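## Task

Remove the pink garment from the open laundry bag and place all of it inside the bin. When finished, the second garment has to lie fully inside the bag, and the bag must rest on the table, either standing or lying on its side. Release everything and pull the grippers away at the end.

## Robot and tools

Robot: two six-joint arms, left_arm and right_arm, each ending in a two-finger parallel gripper. In the scene frame the origin sits at table height halfway between the nominal bases, +x points out over the table, +y toward left_arm, +z up. Calibrated bases: left_arm at (-0.023, +0.238, 0) m, right_arm at (-0.010, -0.240, 0) m, each turned only slightly about z. Arm names are not image sides. A camera stand is behind the arms. Loose objects may occasionally get nudged by outside pushes.

Frames: each arm reports its hand pose (end_effector_position in metres, end_effector_quat_wxyz), velocities and targets in its own base frame. Fixed cameras and the table use the scene frame. The reported point lies between the finger pads, just behind the tips; fingers point along the gripper's +z and close along its y. Readings may be off by a few centimetres, more when reaching far.

Motion rows: every movement command uses rows of 14 numbers, each in [-1, 1]: dx, dy, dz, rx, ry, rz, opening for left_arm, then the same seven for right_arm. Always give all 14. The first six per arm are an offset, not a pose: they count from that arm's Hand target as it stood when the action or move began, along that arm's base axes, and rotation is about the Hand target position. Scale: 1.0 equals 0.6 m of travel or 180 degrees; rx, ry, rz form one rotation vector. A translation longer than 1.0 is shortened. Sending six zeros re-requests the current Hand target. Opening is absolute: +1 fully open (about 87 mm gap), +0.5 about 69 mm, 0 about 43 mm, -0.5 about 18 mm, -1 closed. A 0 is a real command, so repeat an arm's present opening to keep it.

execute_actions(actions, cameras): actions is a list of actions; each action is up to 15 rows, one per 1/30 s step, and a short action repeats its last row to fill 15. Every row counts from the action's starting Hand target, not from the prior row; a new action starts from the updated target, so repeating an offset moves further. cameras picks views by name (cam_high, cam_low, cam_left_wrist, cam_right_wrist, or "all"); images return only when asked or when actions is empty. An empty list also shows the scene number and task.

move(target, speed, blend, opening_speed, blocking, cameras): drives each gripper in a straight line toward target, a single 14-number row or a list of up to 15 rows, all offsets from the same starting Hand targets. speed is top path speed in m/s (0.002 to 2.9, default 0.25; turning up to twice that in rad/s), one value or one per target. blend (m) rounds corners between listed targets; 0 stops at each. opening_speed (0.2 or more, per second on the -1..+1 scale) ramps finger changes. Openings of the first target go out at once; later ones are applied on arrival once everything is still. Moves are capped at 10 s and do not avoid obstacles or the other arm. blocking=false returns after about 0.5 s while motion continues. The result adds a move: line, e.g. done, off_target, moving, held, fault, plus limits (paced means the pose was clipped, held means steps were withheld). done means within 10 mm and 2 degrees; it says nothing about contact.

wait(seconds 0 to 10, cameras): lets time pass, arms holding commands. stop(cameras): brakes a running move. zoom_image(camera, region [x0,y0,x1,y1] pixels, max 504 square): enlarges part of the newest image of that camera (images are 896x504). read_manual(section="licences") returns licence text only. finished_scene(scene) ends the scene irreversibly; call it only when the goal holds by itself.

Results: Hand target is the last commanded pose after clipping; next offsets start there. The gripper often stops short of it, and waiting won't fix that; send the missing distance. Orientation commands are clipped to 40 degrees from the measured one per step. grip_measured gives finger position on the command scale; to hold, command about 0.04 below the reading at first contact (less for a lighter grip). Joint torques include gravity; Tool commands shows present gripper commands; Joint velocities may say within noise. Friction and gravity can leave the hand low, short or tilted, more at long reach, and tiny moves may not happen, so check pose after each move and correct tilt.

Avoid: dropping or flinging things, releasing objects while moving, dropping anything off the table or leaving it off, fast or hard contact with the table, bin or fixed structures (can fail the scene), any collision or squeeze between the two arms or grippers (the clearance check does not protect grippers or wrist cameras), paths passing near an arm's own base, and pushing into obstacles, which keeps pressing until you command the target back. Holding loads, stretching out or straining heats motors: MOTOR HOT appears at 75 °C, at 90 °C the arm folds and idles, at 100 °C it goes limp. Smooth, quick, low-effort motion is preferred; time spent thinking also lets the scene run.

Each tool is called after "Call:" in YAML: its name, and indented under it one key for each argument.

## Session

Call:
execute_actions:
  actions: []

Scene clock: 0.00 s.
left_arm: end_effector_position=(+0.2571, -0.0599, +0.3391) grip_measured=+0.980 end_effector_quat_wxyz=(+0.507, -0.026, +0.832, -0.224) | right_arm: end_effector_position=(+0.2614, +0.1364, +0.2802) grip_measured=+1.000 end_effector_quat_wxyz=(+0.465, -0.028, +0.803, +0.372)
Joint positions: left_arm=[0.095 0.913 1.313 -0.841 0.44 -0.25 0.99] | right_arm=[0.092 0.862 0.925 -0.42 -0.586 0.436 1]
Joint velocities: within noise
Joint torques (N m): no reading
Motor temperatures (°C): left_arm=[22 31 31 37 21 22 22] | right_arm=[20 33 35 30 23 26 22]
Heat: left arm: 37 °C; right arm: 35 °C.
Hand target: left_arm +0.2573, -0.0599, +0.3428; +0.511, -0.025, +0.829, -0.224 | right_arm +0.2613, +0.1364, +0.2835; +0.468, -0.029, +0.801, +0.372
Tool commands: left_gripper/opening=+1.0 right_gripper/opening=+1.0

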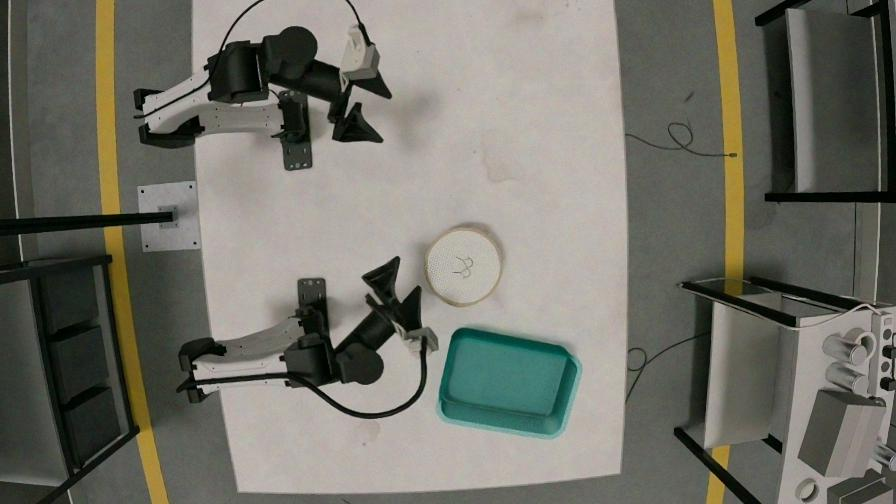

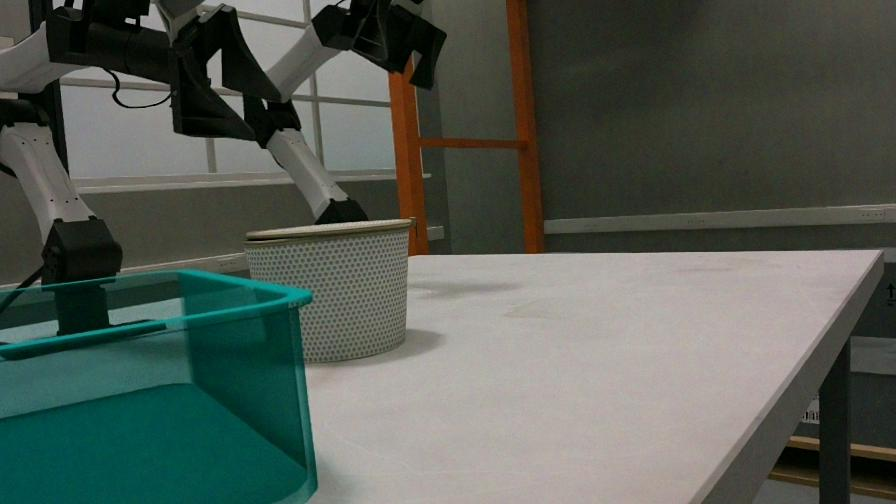

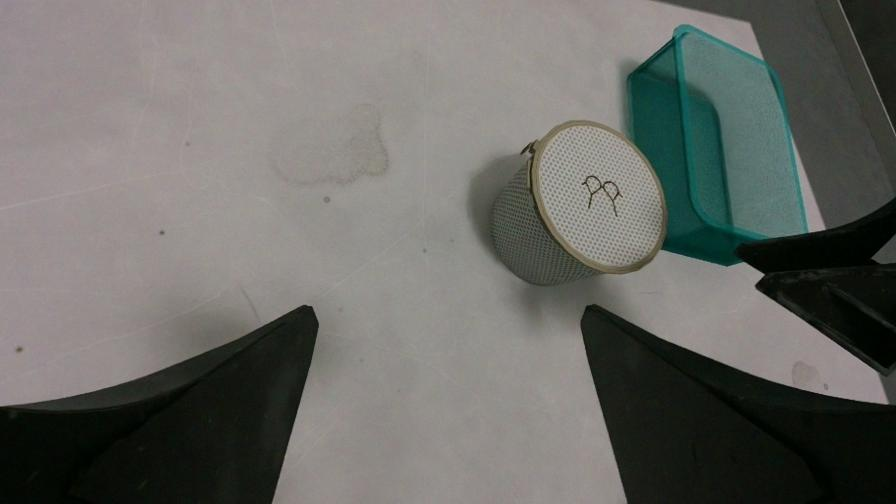

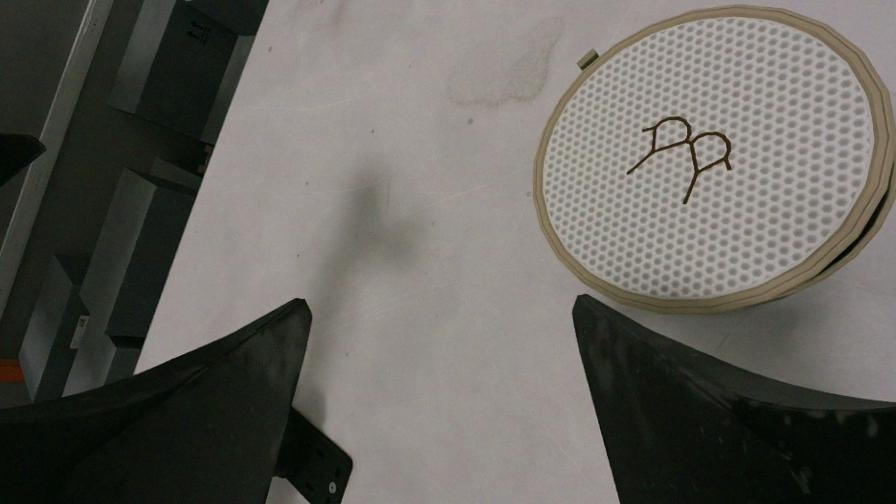

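Call:
zoom_image:
  camera: "cam_right_wrist"
  region: [500, 0, 896, 320]

Call:
zoom_image:
  camera: "cam_low"
  region: [200, 180, 460, 380]

Call:
zoom_image:
  camera: "cam_high"
  region: [400, 200, 600, 450]

Call:
zoom_image:
  camera: "cam_left_wrist"
  region: [460, 60, 700, 300]

Scaled by 1.273 from the camera's 896x504 image, which has a finer 1280x720 frame.

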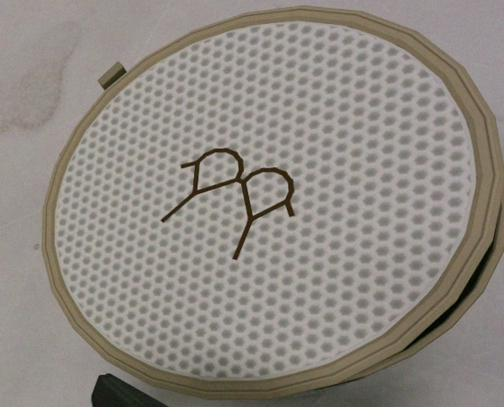

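Scaled by 1.938 from the camera's 896x504 image, which has a finer 1280x720 frame.

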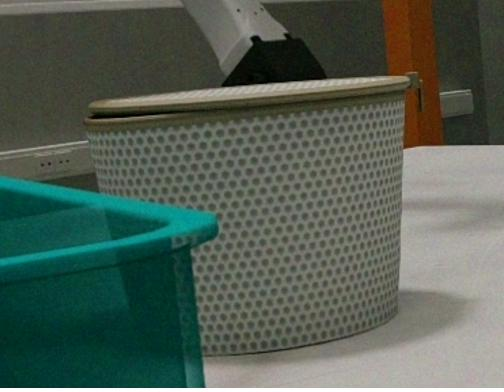

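Scaled by 2.016 from the camera's 896x504 image, which has a finer 1280x720 frame.

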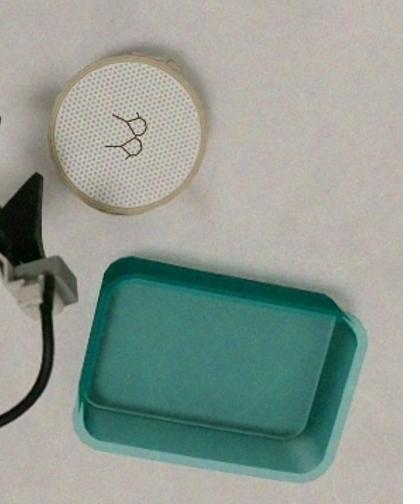

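Scaled by 2.100 from the camera's 896x504 image, which has a finer 1280x720 frame.

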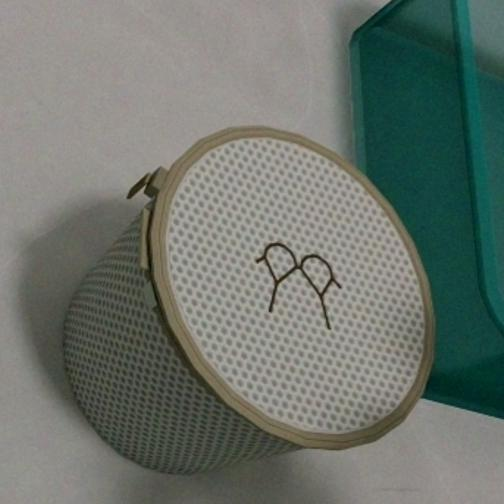

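Call:
move:
  target: [0,0,0,0,0,0,1,0.05,-0.227,-0.133,-0.482,-0.473,0.254,-0.3]
  speed: 0.6
  cameras: ["all"]

Scene clock: 63.30 s.
left_arm: end_effector_position=(+0.2571, -0.0599, +0.3391) grip_measured=+0.980 end_effector_quat_wxyz=(+0.507, -0.026, +0.832, -0.224) | right_arm: end_effector_position=(+0.2915, +0.0005, +0.2048) grip_measured=-0.300 end_effector_quat_wxyz=(-0.568, +0.702, -0.350, +0.250)
Joint positions: left_arm=[0.095 0.913 1.313 -0.841 0.44 -0.25 0.99] | right_arm=[-0.518 0.828 0.51 -0.276 -1.147 -2.073 0.35]
Joint torques (N m): left_arm=[-0.01 0.1 6.84 1.86 0.09 0.03] | right_arm=[-0.13 -0.38 6.11 1.37 -0.34 -0.05]
Heat: left arm: 41 °C; right arm: 39 °C.
Hand target: left_arm +0.2573, -0.0599, +0.3428; +0.511, -0.025, +0.829, -0.224 | right_arm +0.2912, +0.0002, +0.2037; -0.538, +0.771, -0.278, +0.195
Off the commanded pose: left_arm 0.004 m, 1 deg | right_arm 0.001 m, 14 deg.
joint sent to its limit (right arm) — joint 6 (wrist roll), lower limit. The joint targets are off in orientation, not in position.
move: off_target (right_arm)

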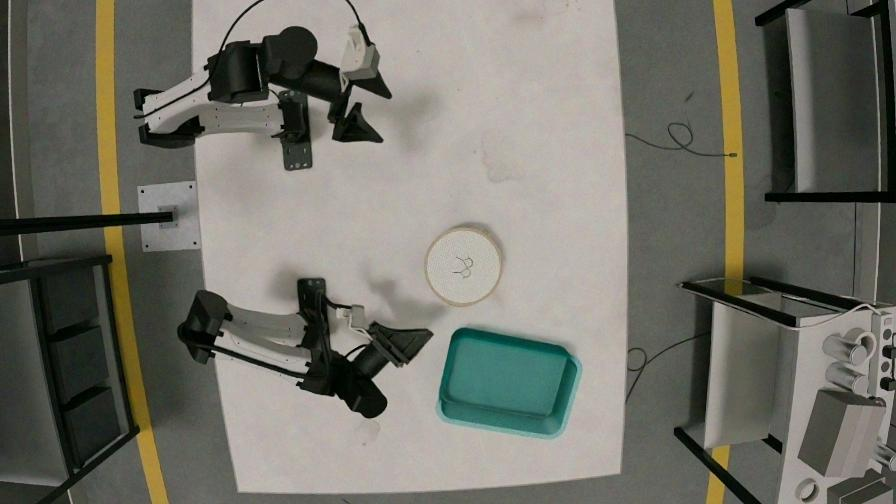

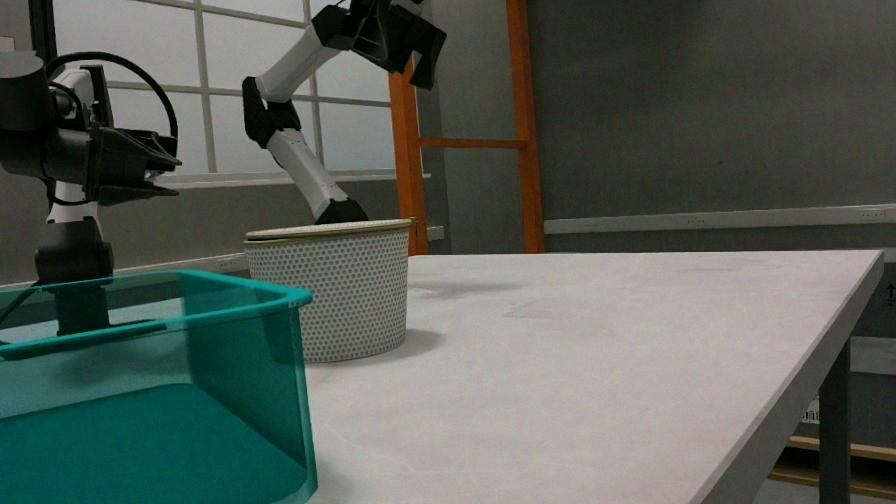

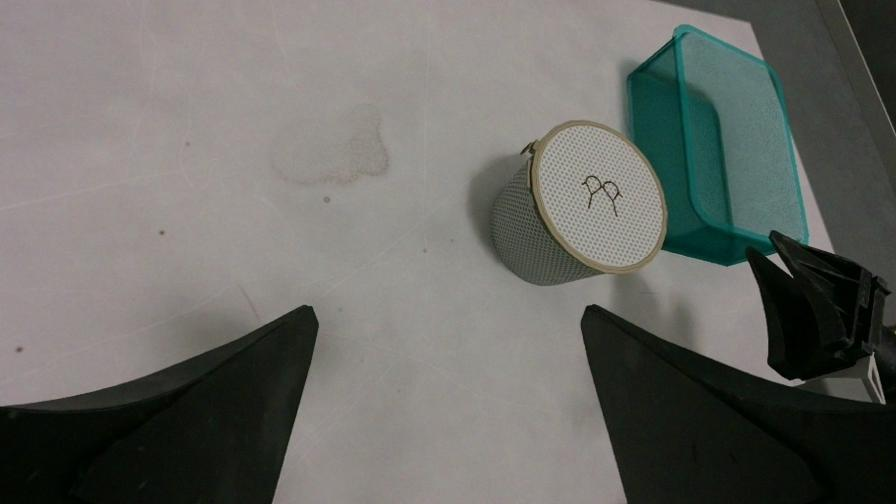

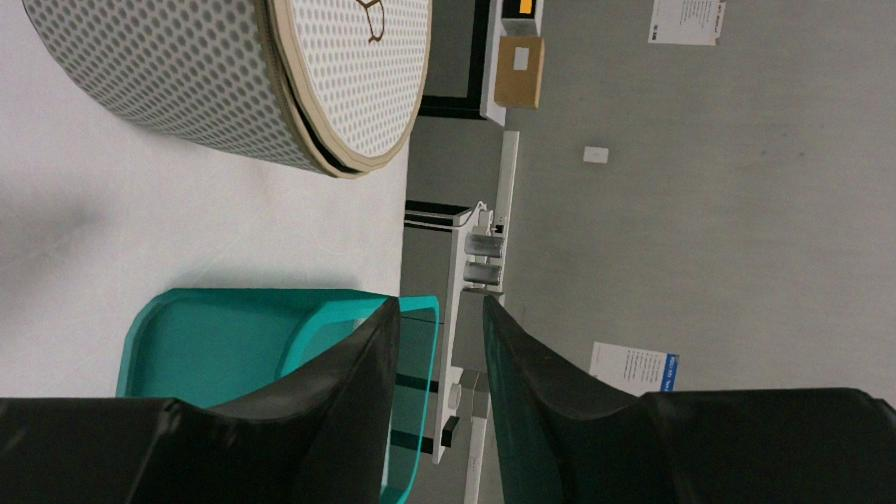

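Call:
move:
  target: [0,0,0,0,0,0,1,0.043,0.072,-0.115,0.038,-0.017,0,-0.3]
  speed: 0.3
  cameras: ["cam_low","cam_right_wrist"]

Call:
zoom_image:
  camera: "cam_low"
  region: [160, 180, 420, 300]

Call:
zoom_image:
  camera: "cam_right_wrist"
  region: [250, 100, 650, 400]

Scene clock: 80.90 s.
left_arm: end_effector_position=(+0.2571, -0.0599, +0.3391) grip_measured=+0.980 end_effector_quat_wxyz=(+0.507, -0.026, +0.832, -0.224) | right_arm: end_effector_position=(+0.3184, +0.0401, +0.1359) grip_measured=-0.300 end_effector_quat_wxyz=(-0.588, +0.730, -0.285, +0.201)
Joint positions: left_arm=[0.095 0.913 1.313 -0.841 0.44 -0.25 0.99] | right_arm=[-0.344 1.157 0.345 0.224 -1.148 -2.074 0.35]
Joint torques (N m): left_arm=[0.02 0.12 6.87 1.85 0.09 0.03] | right_arm=[0.66 -1.77 5.38 1.39 -0.31 -0.04]
Heat: left arm: 41 °C; right arm: 39 °C.
Hand target: left_arm +0.2573, -0.0599, +0.3428; +0.511, -0.025, +0.829, -0.224 | right_arm +0.3170, +0.0434, +0.1346; -0.590, +0.733, -0.274, +0.199
Off the commanded pose: left_arm 0.004 m, 1 deg | right_arm 0.004 m, 1 deg.
joint sent to its limit (right arm) — joint 6 (wrist roll), lower limit. The joint targets still meet the commanded pose.
move: done
Images, in order (width x height): cam_low 896x504, cam_right_wrist 896x504.

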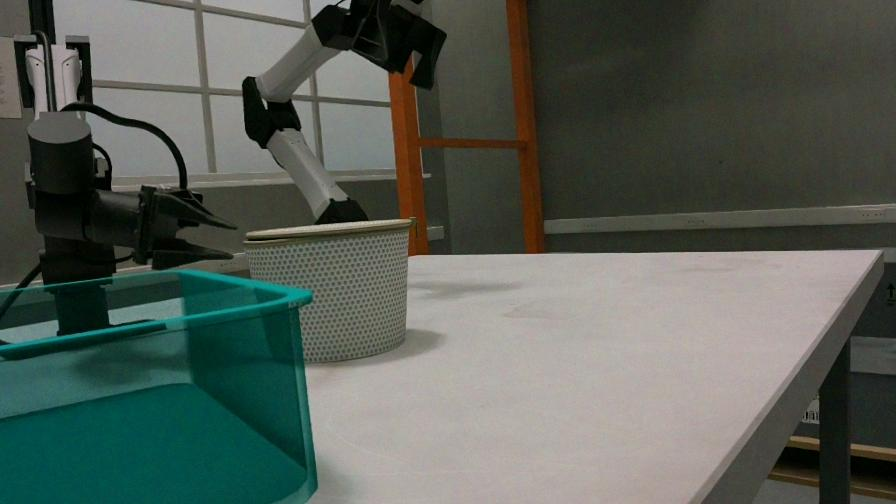

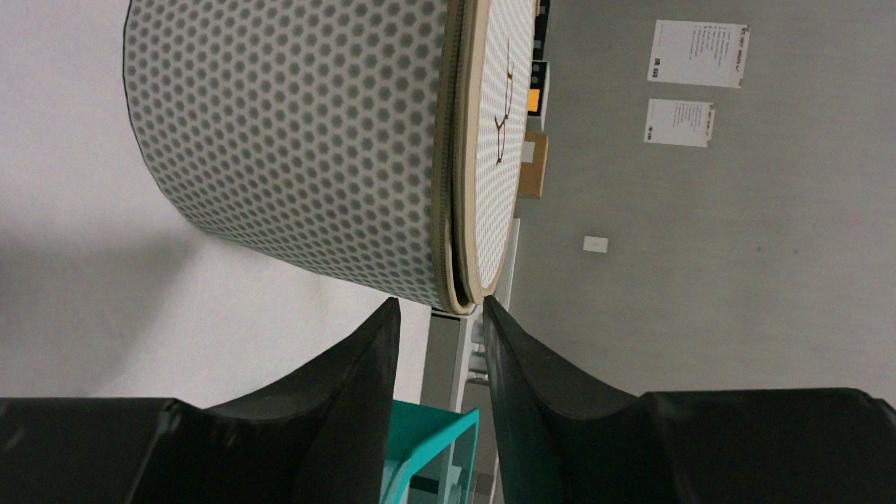

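Scaled by 1.938 from the camera's 896x504 image, which has a finer 1280x720 frame.

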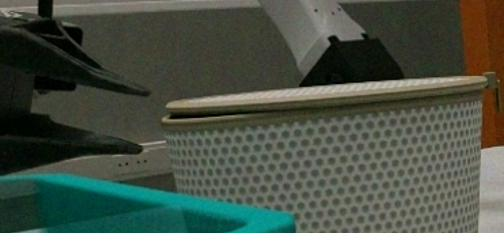

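Scaled by 1.260 from the camera's 896x504 image, which has a finer 1280x720 frame.

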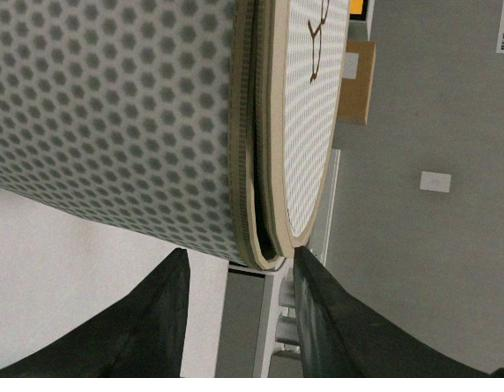

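Call:
move:
  target: [0,0,0,0,0,0,1,0.018,0.026,0.0215,0,0,0,-0.3]
  speed: 0.2
  cameras: ["cam_low","cam_right_wrist"]

Call:
zoom_image:
  camera: "cam_low"
  region: [180, 200, 320, 280]

Call:
zoom_image:
  camera: "cam_right_wrist"
  region: [300, 200, 600, 400]

Scene clock: 90.57 s.
left_arm: end_effector_position=(+0.2571, -0.0599, +0.3391) grip_measured=+0.980 end_effector_quat_wxyz=(+0.507, -0.026, +0.832, -0.224) | right_arm: end_effector_position=(+0.3207, +0.0610, +0.1367) grip_measured=-0.300 end_effector_quat_wxyz=(-0.592, +0.733, -0.281, +0.181)
Joint positions: left_arm=[0.095 0.913 1.313 -0.841 0.44 -0.25 0.99] | right_arm=[-0.253 1.157 0.345 0.271 -1.1 -1.994 0.35]
Joint torques (N m): left_arm=[0.02 0.1 6.87 1.85 0.09 0.03] | right_arm=[0.7 -3.11 7.92 1.46 -0.04 0.12]
Heat: left arm: 41 °C; right arm: 38 °C.
Hand target: left_arm +0.2573, -0.0599, +0.3428; +0.511, -0.025, +0.829, -0.224 | right_arm +0.3278, +0.0590, +0.1475; -0.590, +0.733, -0.274, +0.199
Off the commanded pose: left_arm 0.004 m, 1 deg | right_arm 0.013 m, 2 deg.
move: off_target (right_arm)
Images, in order (width x height): cam_low 896x504, cam_right_wrist 896x504.

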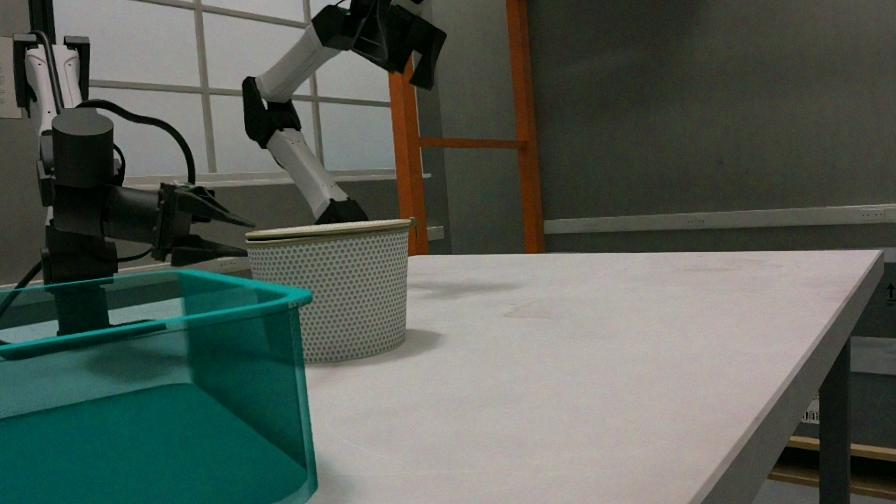

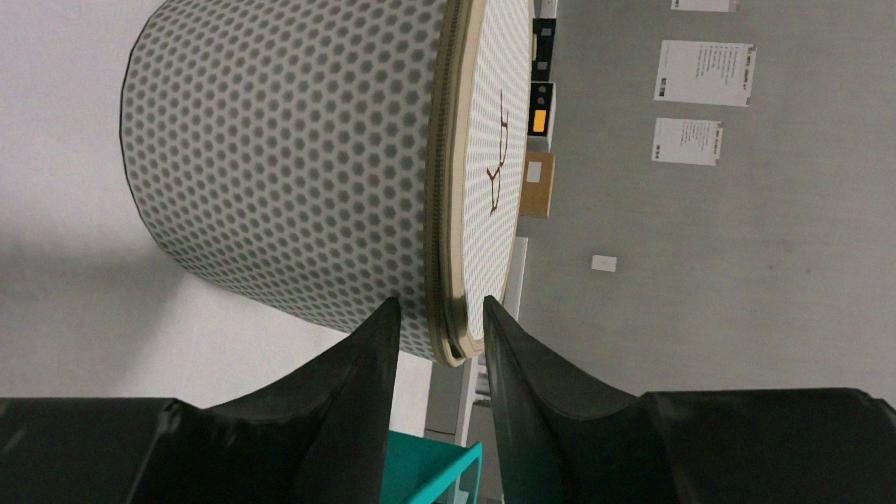

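Scaled by 3.600 from the camera's 896x504 image, which has a finer 1280x720 frame.

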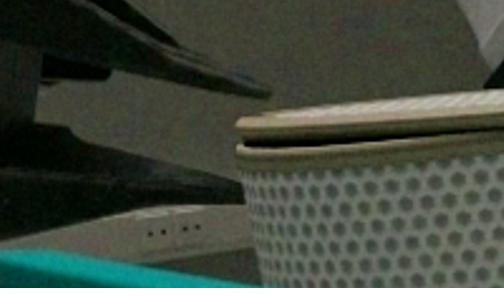

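Scaled by 1.680 from the camera's 896x504 image, which has a finer 1280x720 frame.

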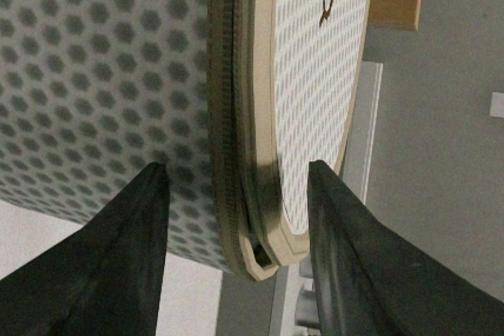

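Call:
move:
  target:
    - [0,0,0,0,0,0,1,-0.01,-0.057,0.0,0,0,0,-0.3]
    - [0,0,0,0,0,0,1,0.0,-0.057,0.015,0,0,0,-0.3]
  speed: 0.2
  cameras: ["cam_low","cam_right_wrist"]

Call:
zoom_image:
  camera: "cam_low"
  region: [180, 200, 320, 280]

Scene clock: 97.37 s.
left_arm: end_effector_position=(+0.2571, -0.0599, +0.3391) grip_measured=+0.980 end_effector_quat_wxyz=(+0.507, -0.026, +0.832, -0.224) | right_arm: end_effector_position=(+0.3255, +0.0235, +0.1532) grip_measured=-0.300 end_effector_quat_wxyz=(-0.596, +0.719, -0.290, +0.211)
Joint positions: left_arm=[0.095 0.913 1.313 -0.841 0.44 -0.25 0.99] | right_arm=[-0.405 1.164 0.404 0.181 -1.194 -2.073 0.35]
Joint torques (N m): left_arm=[0.02 0.1 6.86 1.85 0.09 0.03] | right_arm=[0.68 -1.63 8.05 1.08 -0.28 -0.05]
Heat: left arm: 41 °C; right arm: 38 °C.
Hand target: left_arm +0.2573, -0.0599, +0.3428; +0.511, -0.025, +0.829, -0.224 | right_arm +0.3279, +0.0247, +0.1566; -0.590, +0.733, -0.274, +0.199
Off the commanded pose: left_arm 0.004 m, 1 deg | right_arm 0.004 m, 3 deg.
joint sent to its limit (right arm) — joint 6 (wrist roll), lower limit. The joint targets still meet the commanded pose.
move: off_target (right_arm)
Images, in order (width x height): cam_low 896x504, cam_right_wrist 896x504.

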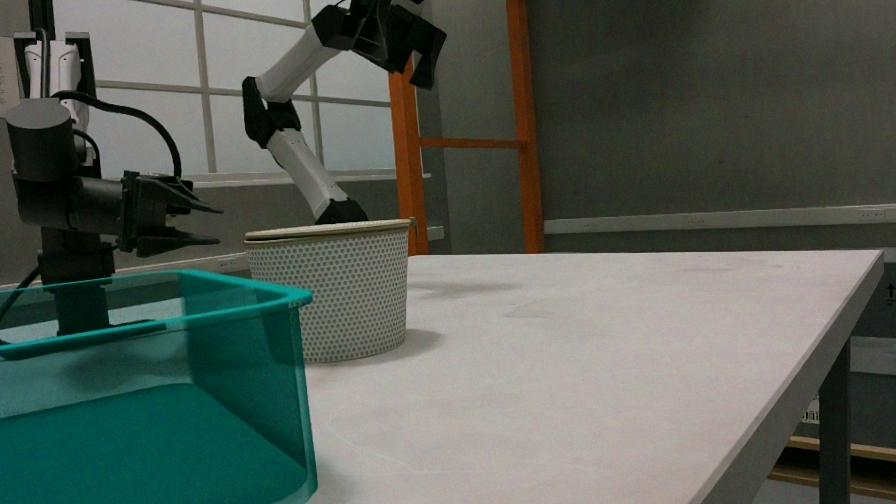

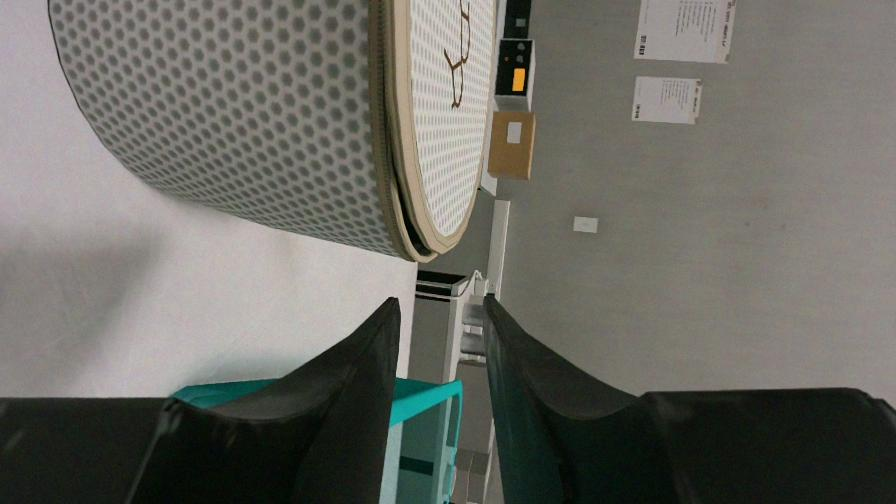

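Scaled by 3.600 from the camera's 896x504 image, which has a finer 1280x720 frame.

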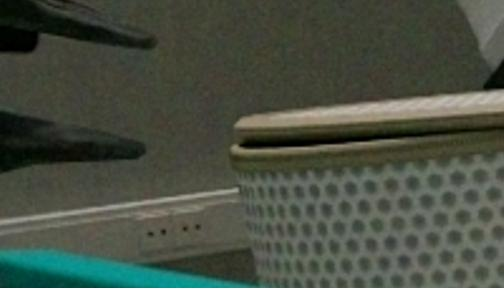

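Call:
move:
  target: [0,0,0,0,0,0,1,0.043,0.055,0.003,0,0,0,-0.3]
  speed: 0.1
  cameras: ["cam_low","cam_right_wrist"]

Call:
zoom_image:
  camera: "cam_low"
  region: [180, 200, 320, 280]

Call:
zoom_image:
  camera: "cam_right_wrist"
  region: [300, 200, 600, 400]

Scene clock: 103.60 s.
left_arm: end_effector_position=(+0.2571, -0.0599, +0.3391) grip_measured=+0.980 end_effector_quat_wxyz=(+0.507, -0.026, +0.832, -0.224) | right_arm: end_effector_position=(+0.3457, +0.0595, +0.1507) grip_measured=-0.300 end_effector_quat_wxyz=(-0.592, +0.733, -0.278, +0.186)
Joint positions: left_arm=[0.095 0.913 1.313 -0.841 0.44 -0.25 0.99] | right_arm=[-0.229 1.242 0.443 0.29 -1.079 -1.971 0.35]
Joint torques (N m): left_arm=[0.02 0.1 6.86 1.86 0.08 0.03] | right_arm=[0.75 -2.58 8.13 1.46 0.02 0.08]
Heat: left arm: 41 °C; right arm: 39 °C.
Hand target: left_arm +0.2573, -0.0599, +0.3428; +0.511, -0.025, +0.829, -0.224 | right_arm +0.3537, +0.0577, +0.1585; -0.590, +0.733, -0.274, +0.199
Off the commanded pose: left_arm 0.004 m, 1 deg | right_arm 0.011 m, 2 deg.
move: off_target (right_arm)
Images, in order (width x height): cam_low 896x504, cam_right_wrist 896x504.

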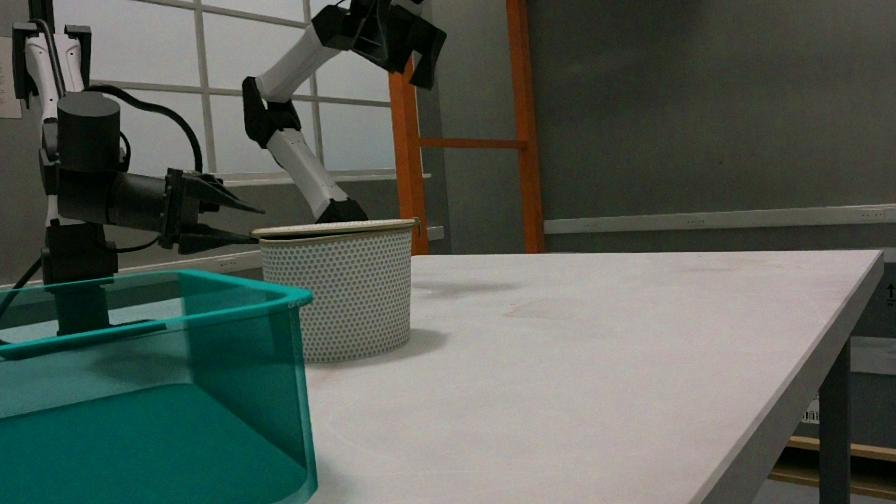

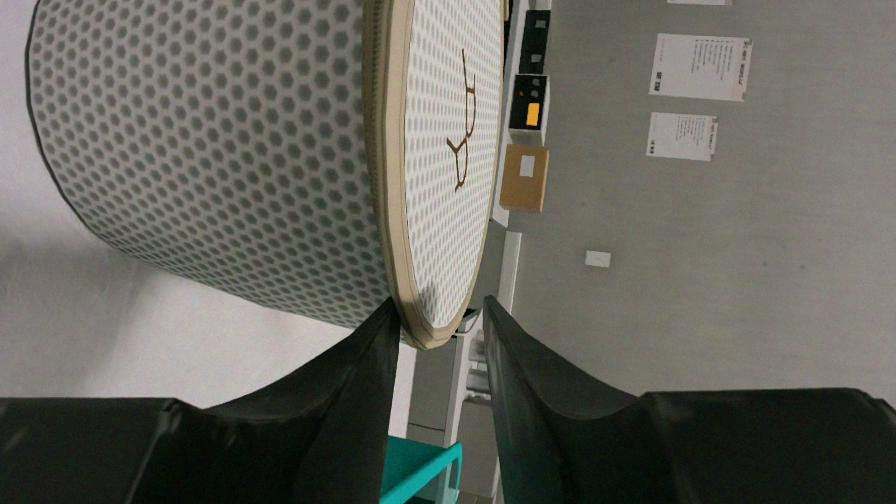

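Scaled by 3.600 from the camera's 896x504 image, which has a finer 1280x720 frame.

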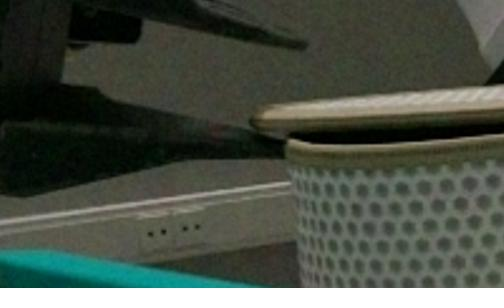

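Scaled by 1.680 from the camera's 896x504 image, which has a finer 1280x720 frame.

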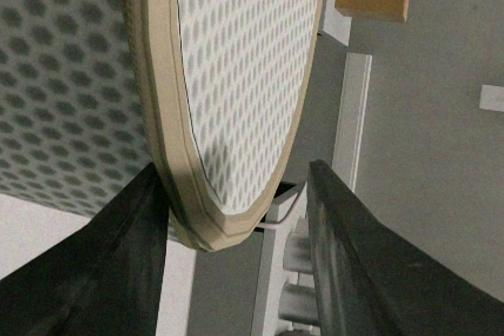

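Call:
move:
  target:
    - [0,0,0,0,0,0,1,-0.007,0,-0.009,0,0,0,-1]
    - [0,0,0,0,0,0,1,-0.007,0,0.04,0,0,0,-1]
  speed: 0.1
  opening_speed: 1.0
  cameras: ["all"]

Scene clock: 108.10 s.
left_arm: end_effector_position=(+0.2571, -0.0599, +0.3391) grip_measured=+0.980 end_effector_quat_wxyz=(+0.507, -0.026, +0.832, -0.224) | right_arm: end_effector_position=(+0.3459, +0.0592, +0.1716) grip_measured=-0.829 end_effector_quat_wxyz=(-0.592, +0.733, -0.277, +0.190)
Joint positions: left_arm=[0.095 0.913 1.313 -0.841 0.44 -0.25 0.99] | right_arm=[-0.229 1.184 0.497 0.187 -1.076 -1.967 0.086]
Joint torques (N m): left_arm=[0.02 0.1 6.84 1.85 0.08 0.02] | right_arm=[0.46 -4.51 8.81 1.1 -0.07 0.1]
Heat: left arm: 41 °C; right arm: 39 °C.
Hand target: left_arm +0.2573, -0.0599, +0.3428; +0.511, -0.025, +0.829, -0.224 | right_arm +0.3494, +0.0577, +0.1825; -0.590, +0.733, -0.274, +0.199
Off the commanded pose: left_arm 0.004 m, 1 deg | right_arm 0.011 m, 1 deg.
move: off_target (right_arm)

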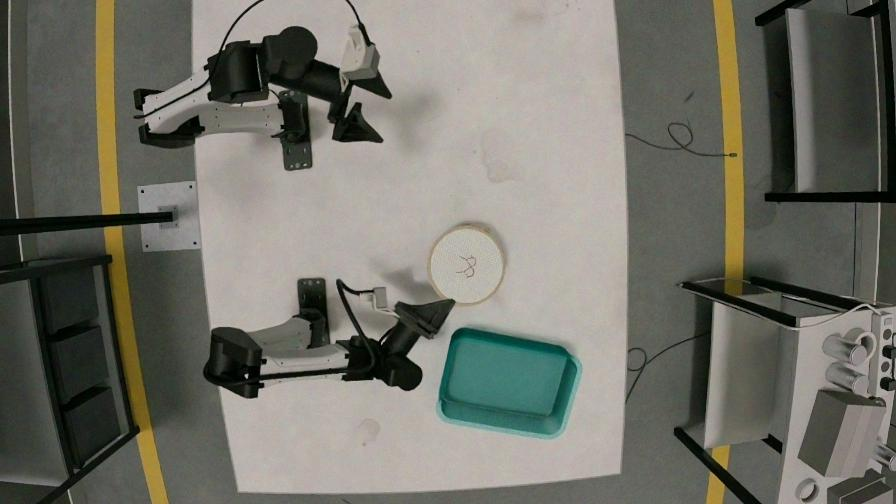

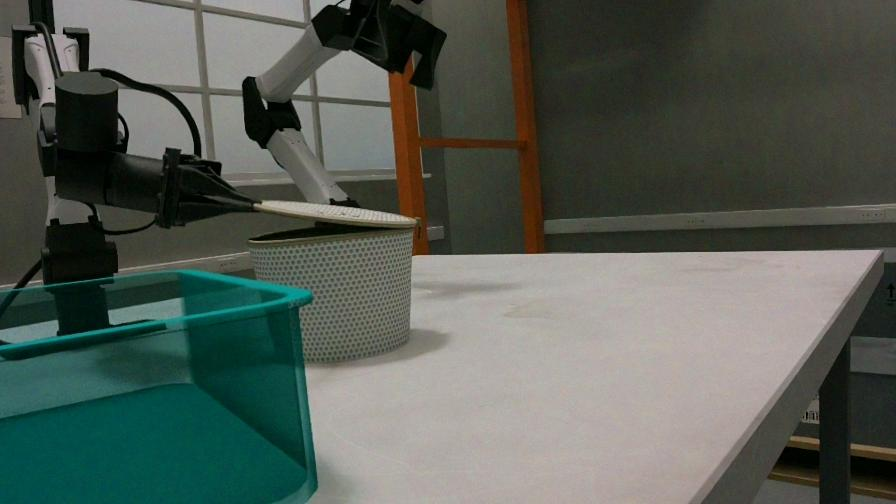

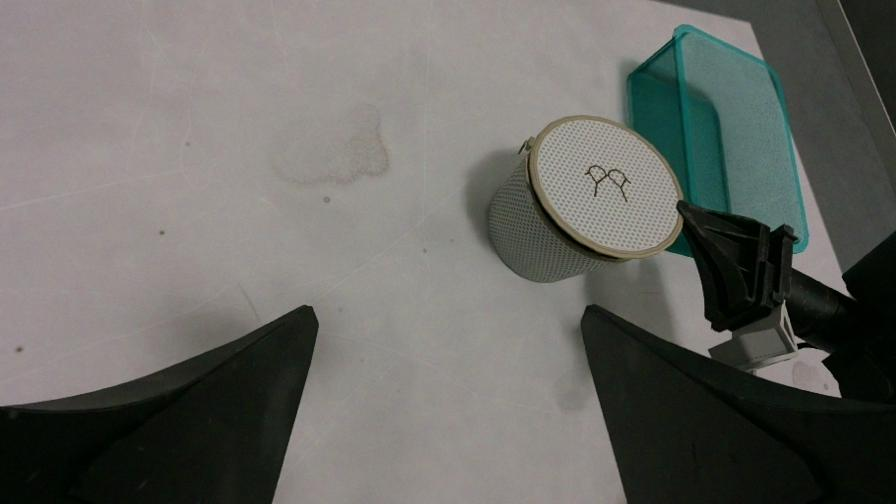

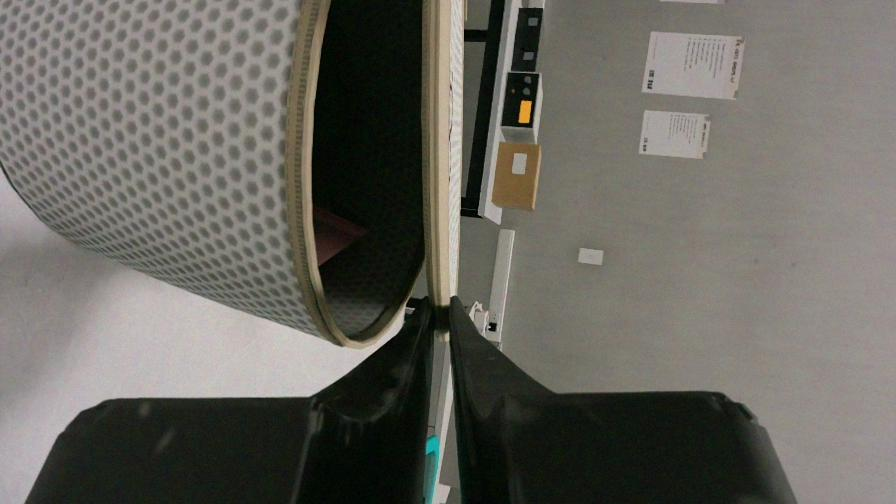

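Call:
move:
  target:
    - [0,0,0,0,0,0,1,0.024,0.042,0.107,-0.096,0.055,0,-1]
    - [0,0,0,0,0,0,1,0.06,0.107,0.184,-0.183,0.105,0,-1]
  speed: 0.15
  blend: 0.02
  cameras: ["all"]

Scene clock: 120.53 s.
left_arm: end_effector_position=(+0.2571, -0.0599, +0.3391) grip_measured=+0.980 end_effector_quat_wxyz=(+0.507, -0.026, +0.832, -0.224) | right_arm: end_effector_position=(+0.3835, +0.1218, +0.2886) grip_measured=-0.829 end_effector_quat_wxyz=(-0.312, +0.881, -0.324, +0.147)
Joint positions: left_arm=[0.095 0.913 1.313 -0.841 0.44 -0.25 0.99] | right_arm=[0.251 1.517 1.695 -1.115 -0.332 -2.076 0.086]
Joint torques (N m): left_arm=[0.05 0.1 6.84 1.86 0.09 0.03] | right_arm=[0.73 -5.29 8.77 1 0.02 -0.05]
Motor temperatures (°C): left_arm=[22 28 34 41 19 21 20] | right_arm=[20 31 40 31 22 24 21]
Heat: left arm: 41 °C; right arm: 40 °C.
Hand target: left_arm +0.2573, -0.0599, +0.3428; +0.511, -0.025, +0.829, -0.224 | right_arm +0.3855, +0.1220, +0.2929; -0.307, +0.892, -0.299, +0.147
Off the commanded pose: left_arm 0.004 m, 1 deg | right_arm 0.005 m, 3 deg.
joint sent to its limit (right arm) — joint 6 (wrist roll), lower limit. The joint targets are off in orientation, not in position.
move: off_target (right_arm)

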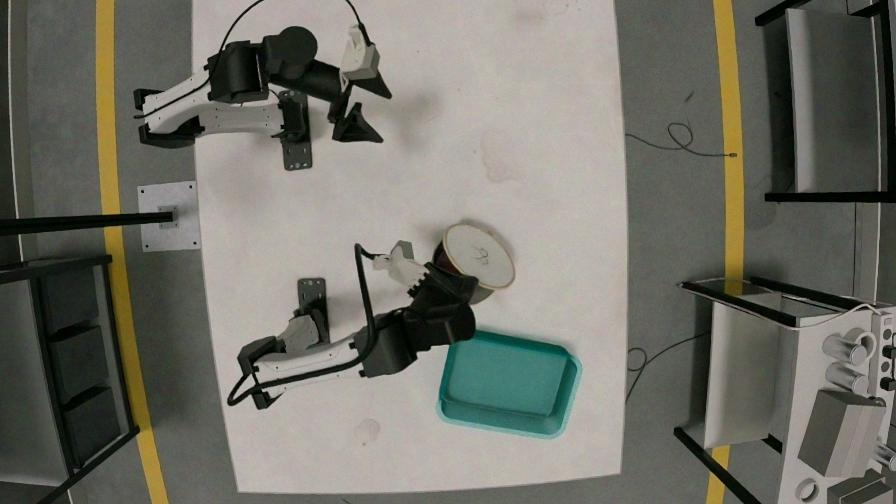

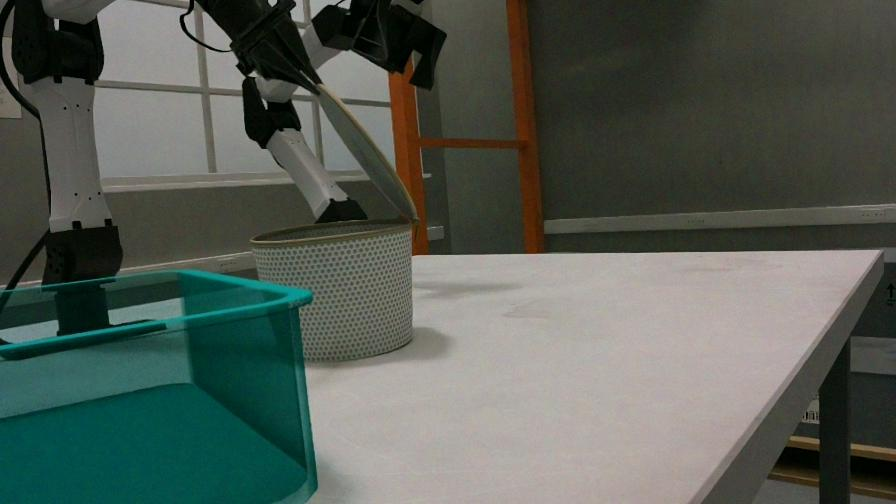

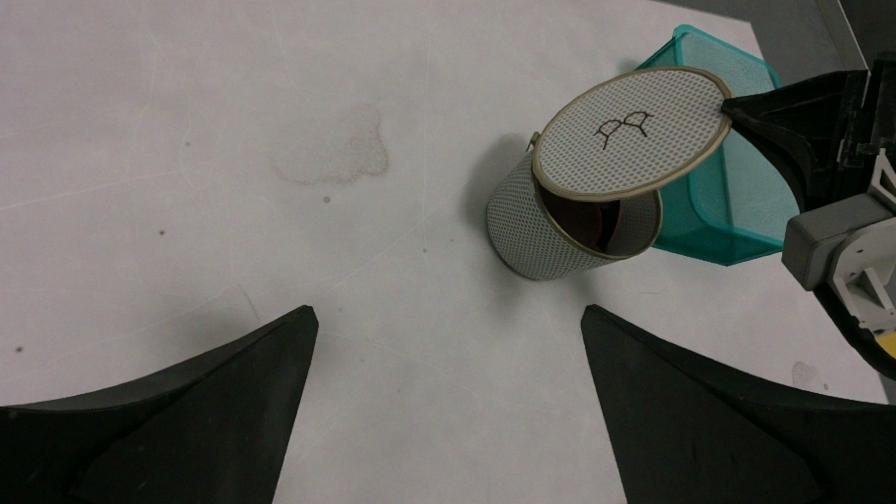

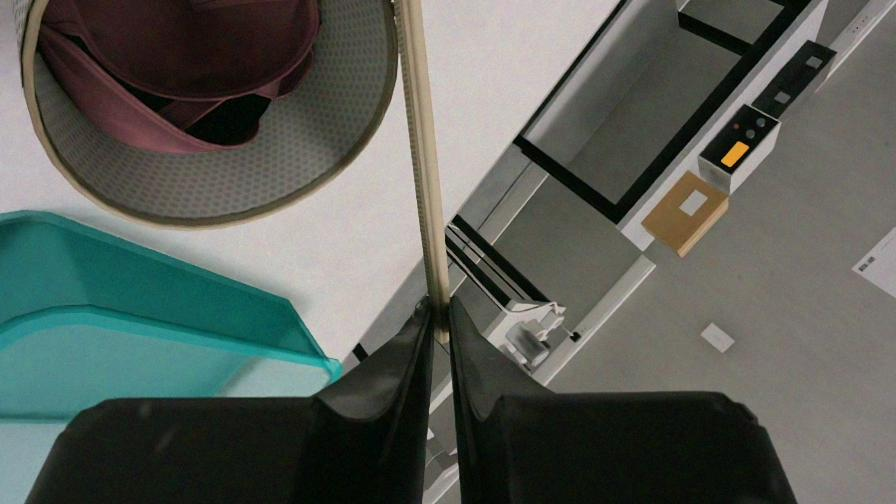

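Call:
move:
  target:
    - [0,0,0,0,0,0,1,0.048,0.083,0.045,-0.058,0.033,0,-1]
    - [0,0,0,0,0,0,1,0.102,0.177,0.05,-0.1,0.058,0,-1]
  speed: 0.15
  blend: 0.02
  cameras: ["all"]

Scene clock: 126.90 s.
left_arm: end_effector_position=(+0.2571, -0.0599, +0.3391) grip_measured=+0.980 end_effector_quat_wxyz=(+0.507, -0.026, +0.832, -0.224) | right_arm: end_effector_position=(+0.4437, +0.2297, +0.3188) grip_measured=-0.829 end_effector_quat_wxyz=(-0.223, +0.917, -0.270, +0.192)
Joint positions: left_arm=[0.095 0.913 1.313 -0.841 0.44 -0.25 0.99] | right_arm=[0.548 2.194 2.791 -1.57 -0.014 -2.016 0.086]
Joint torques (N m): left_arm=[0.01 0.12 6.84 1.86 0.09 0.03] | right_arm=[0.38 -10.13 6.95 1.12 0.25 0.11]
Heat: left arm: 41 °C; right arm: 40 °C.
Hand target: left_arm +0.2573, -0.0599, +0.3428; +0.511, -0.025, +0.829, -0.224 | right_arm +0.4466, +0.2282, +0.3228; -0.136, +0.938, -0.299, +0.110
Off the commanded pose: left_arm 0.004 m, 1 deg | right_arm 0.005 m, 14 deg.
joint sent to its limit (right arm) — joint 4 (wrist pitch), lower limit. The joint targets are off in orientation, not in position.
move: off_target (right_arm)

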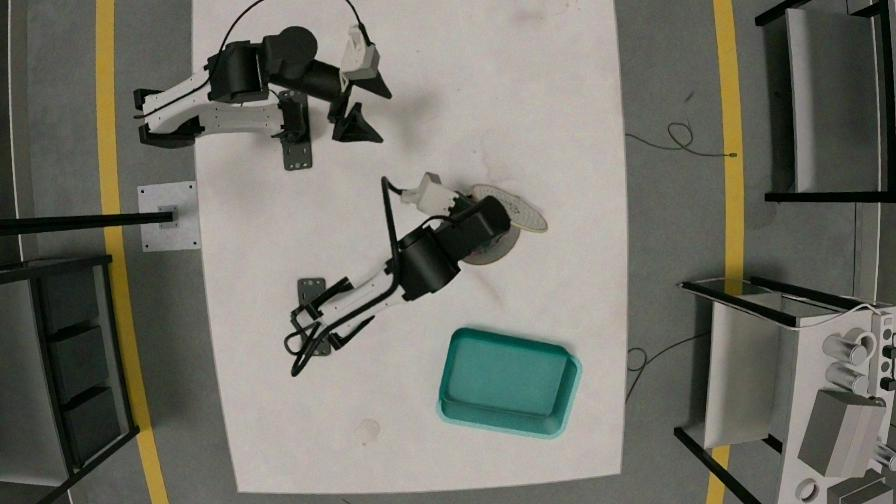

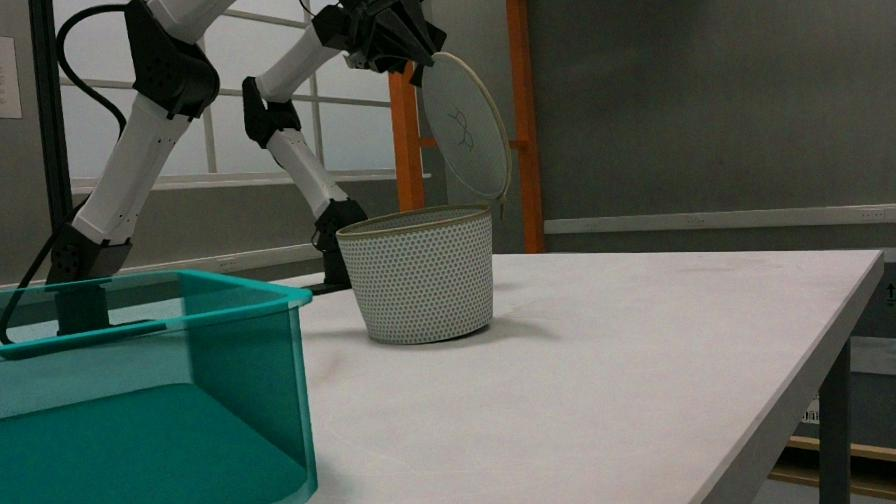

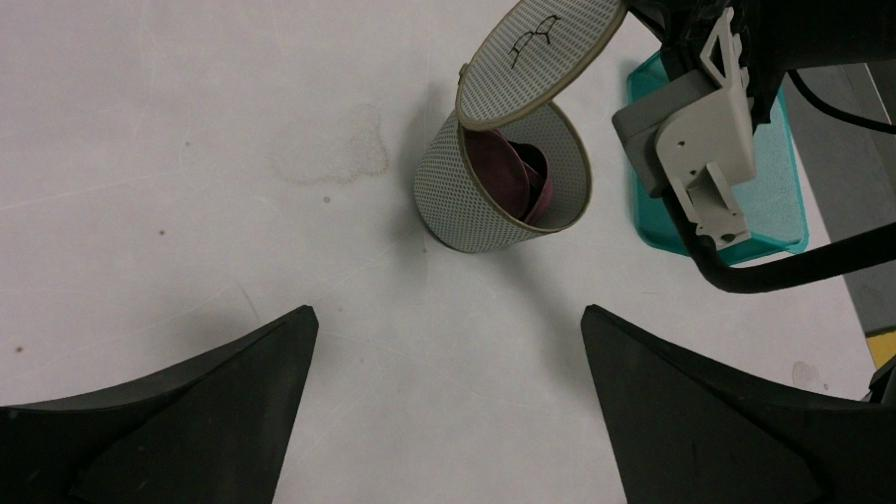

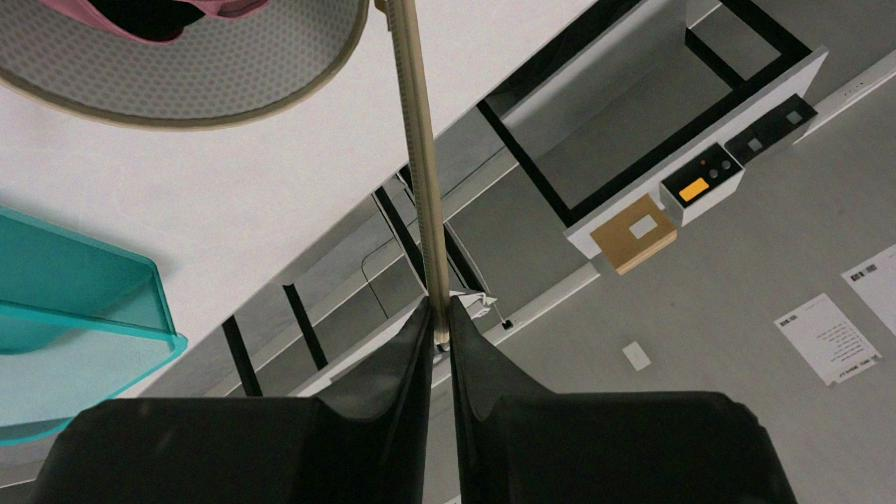

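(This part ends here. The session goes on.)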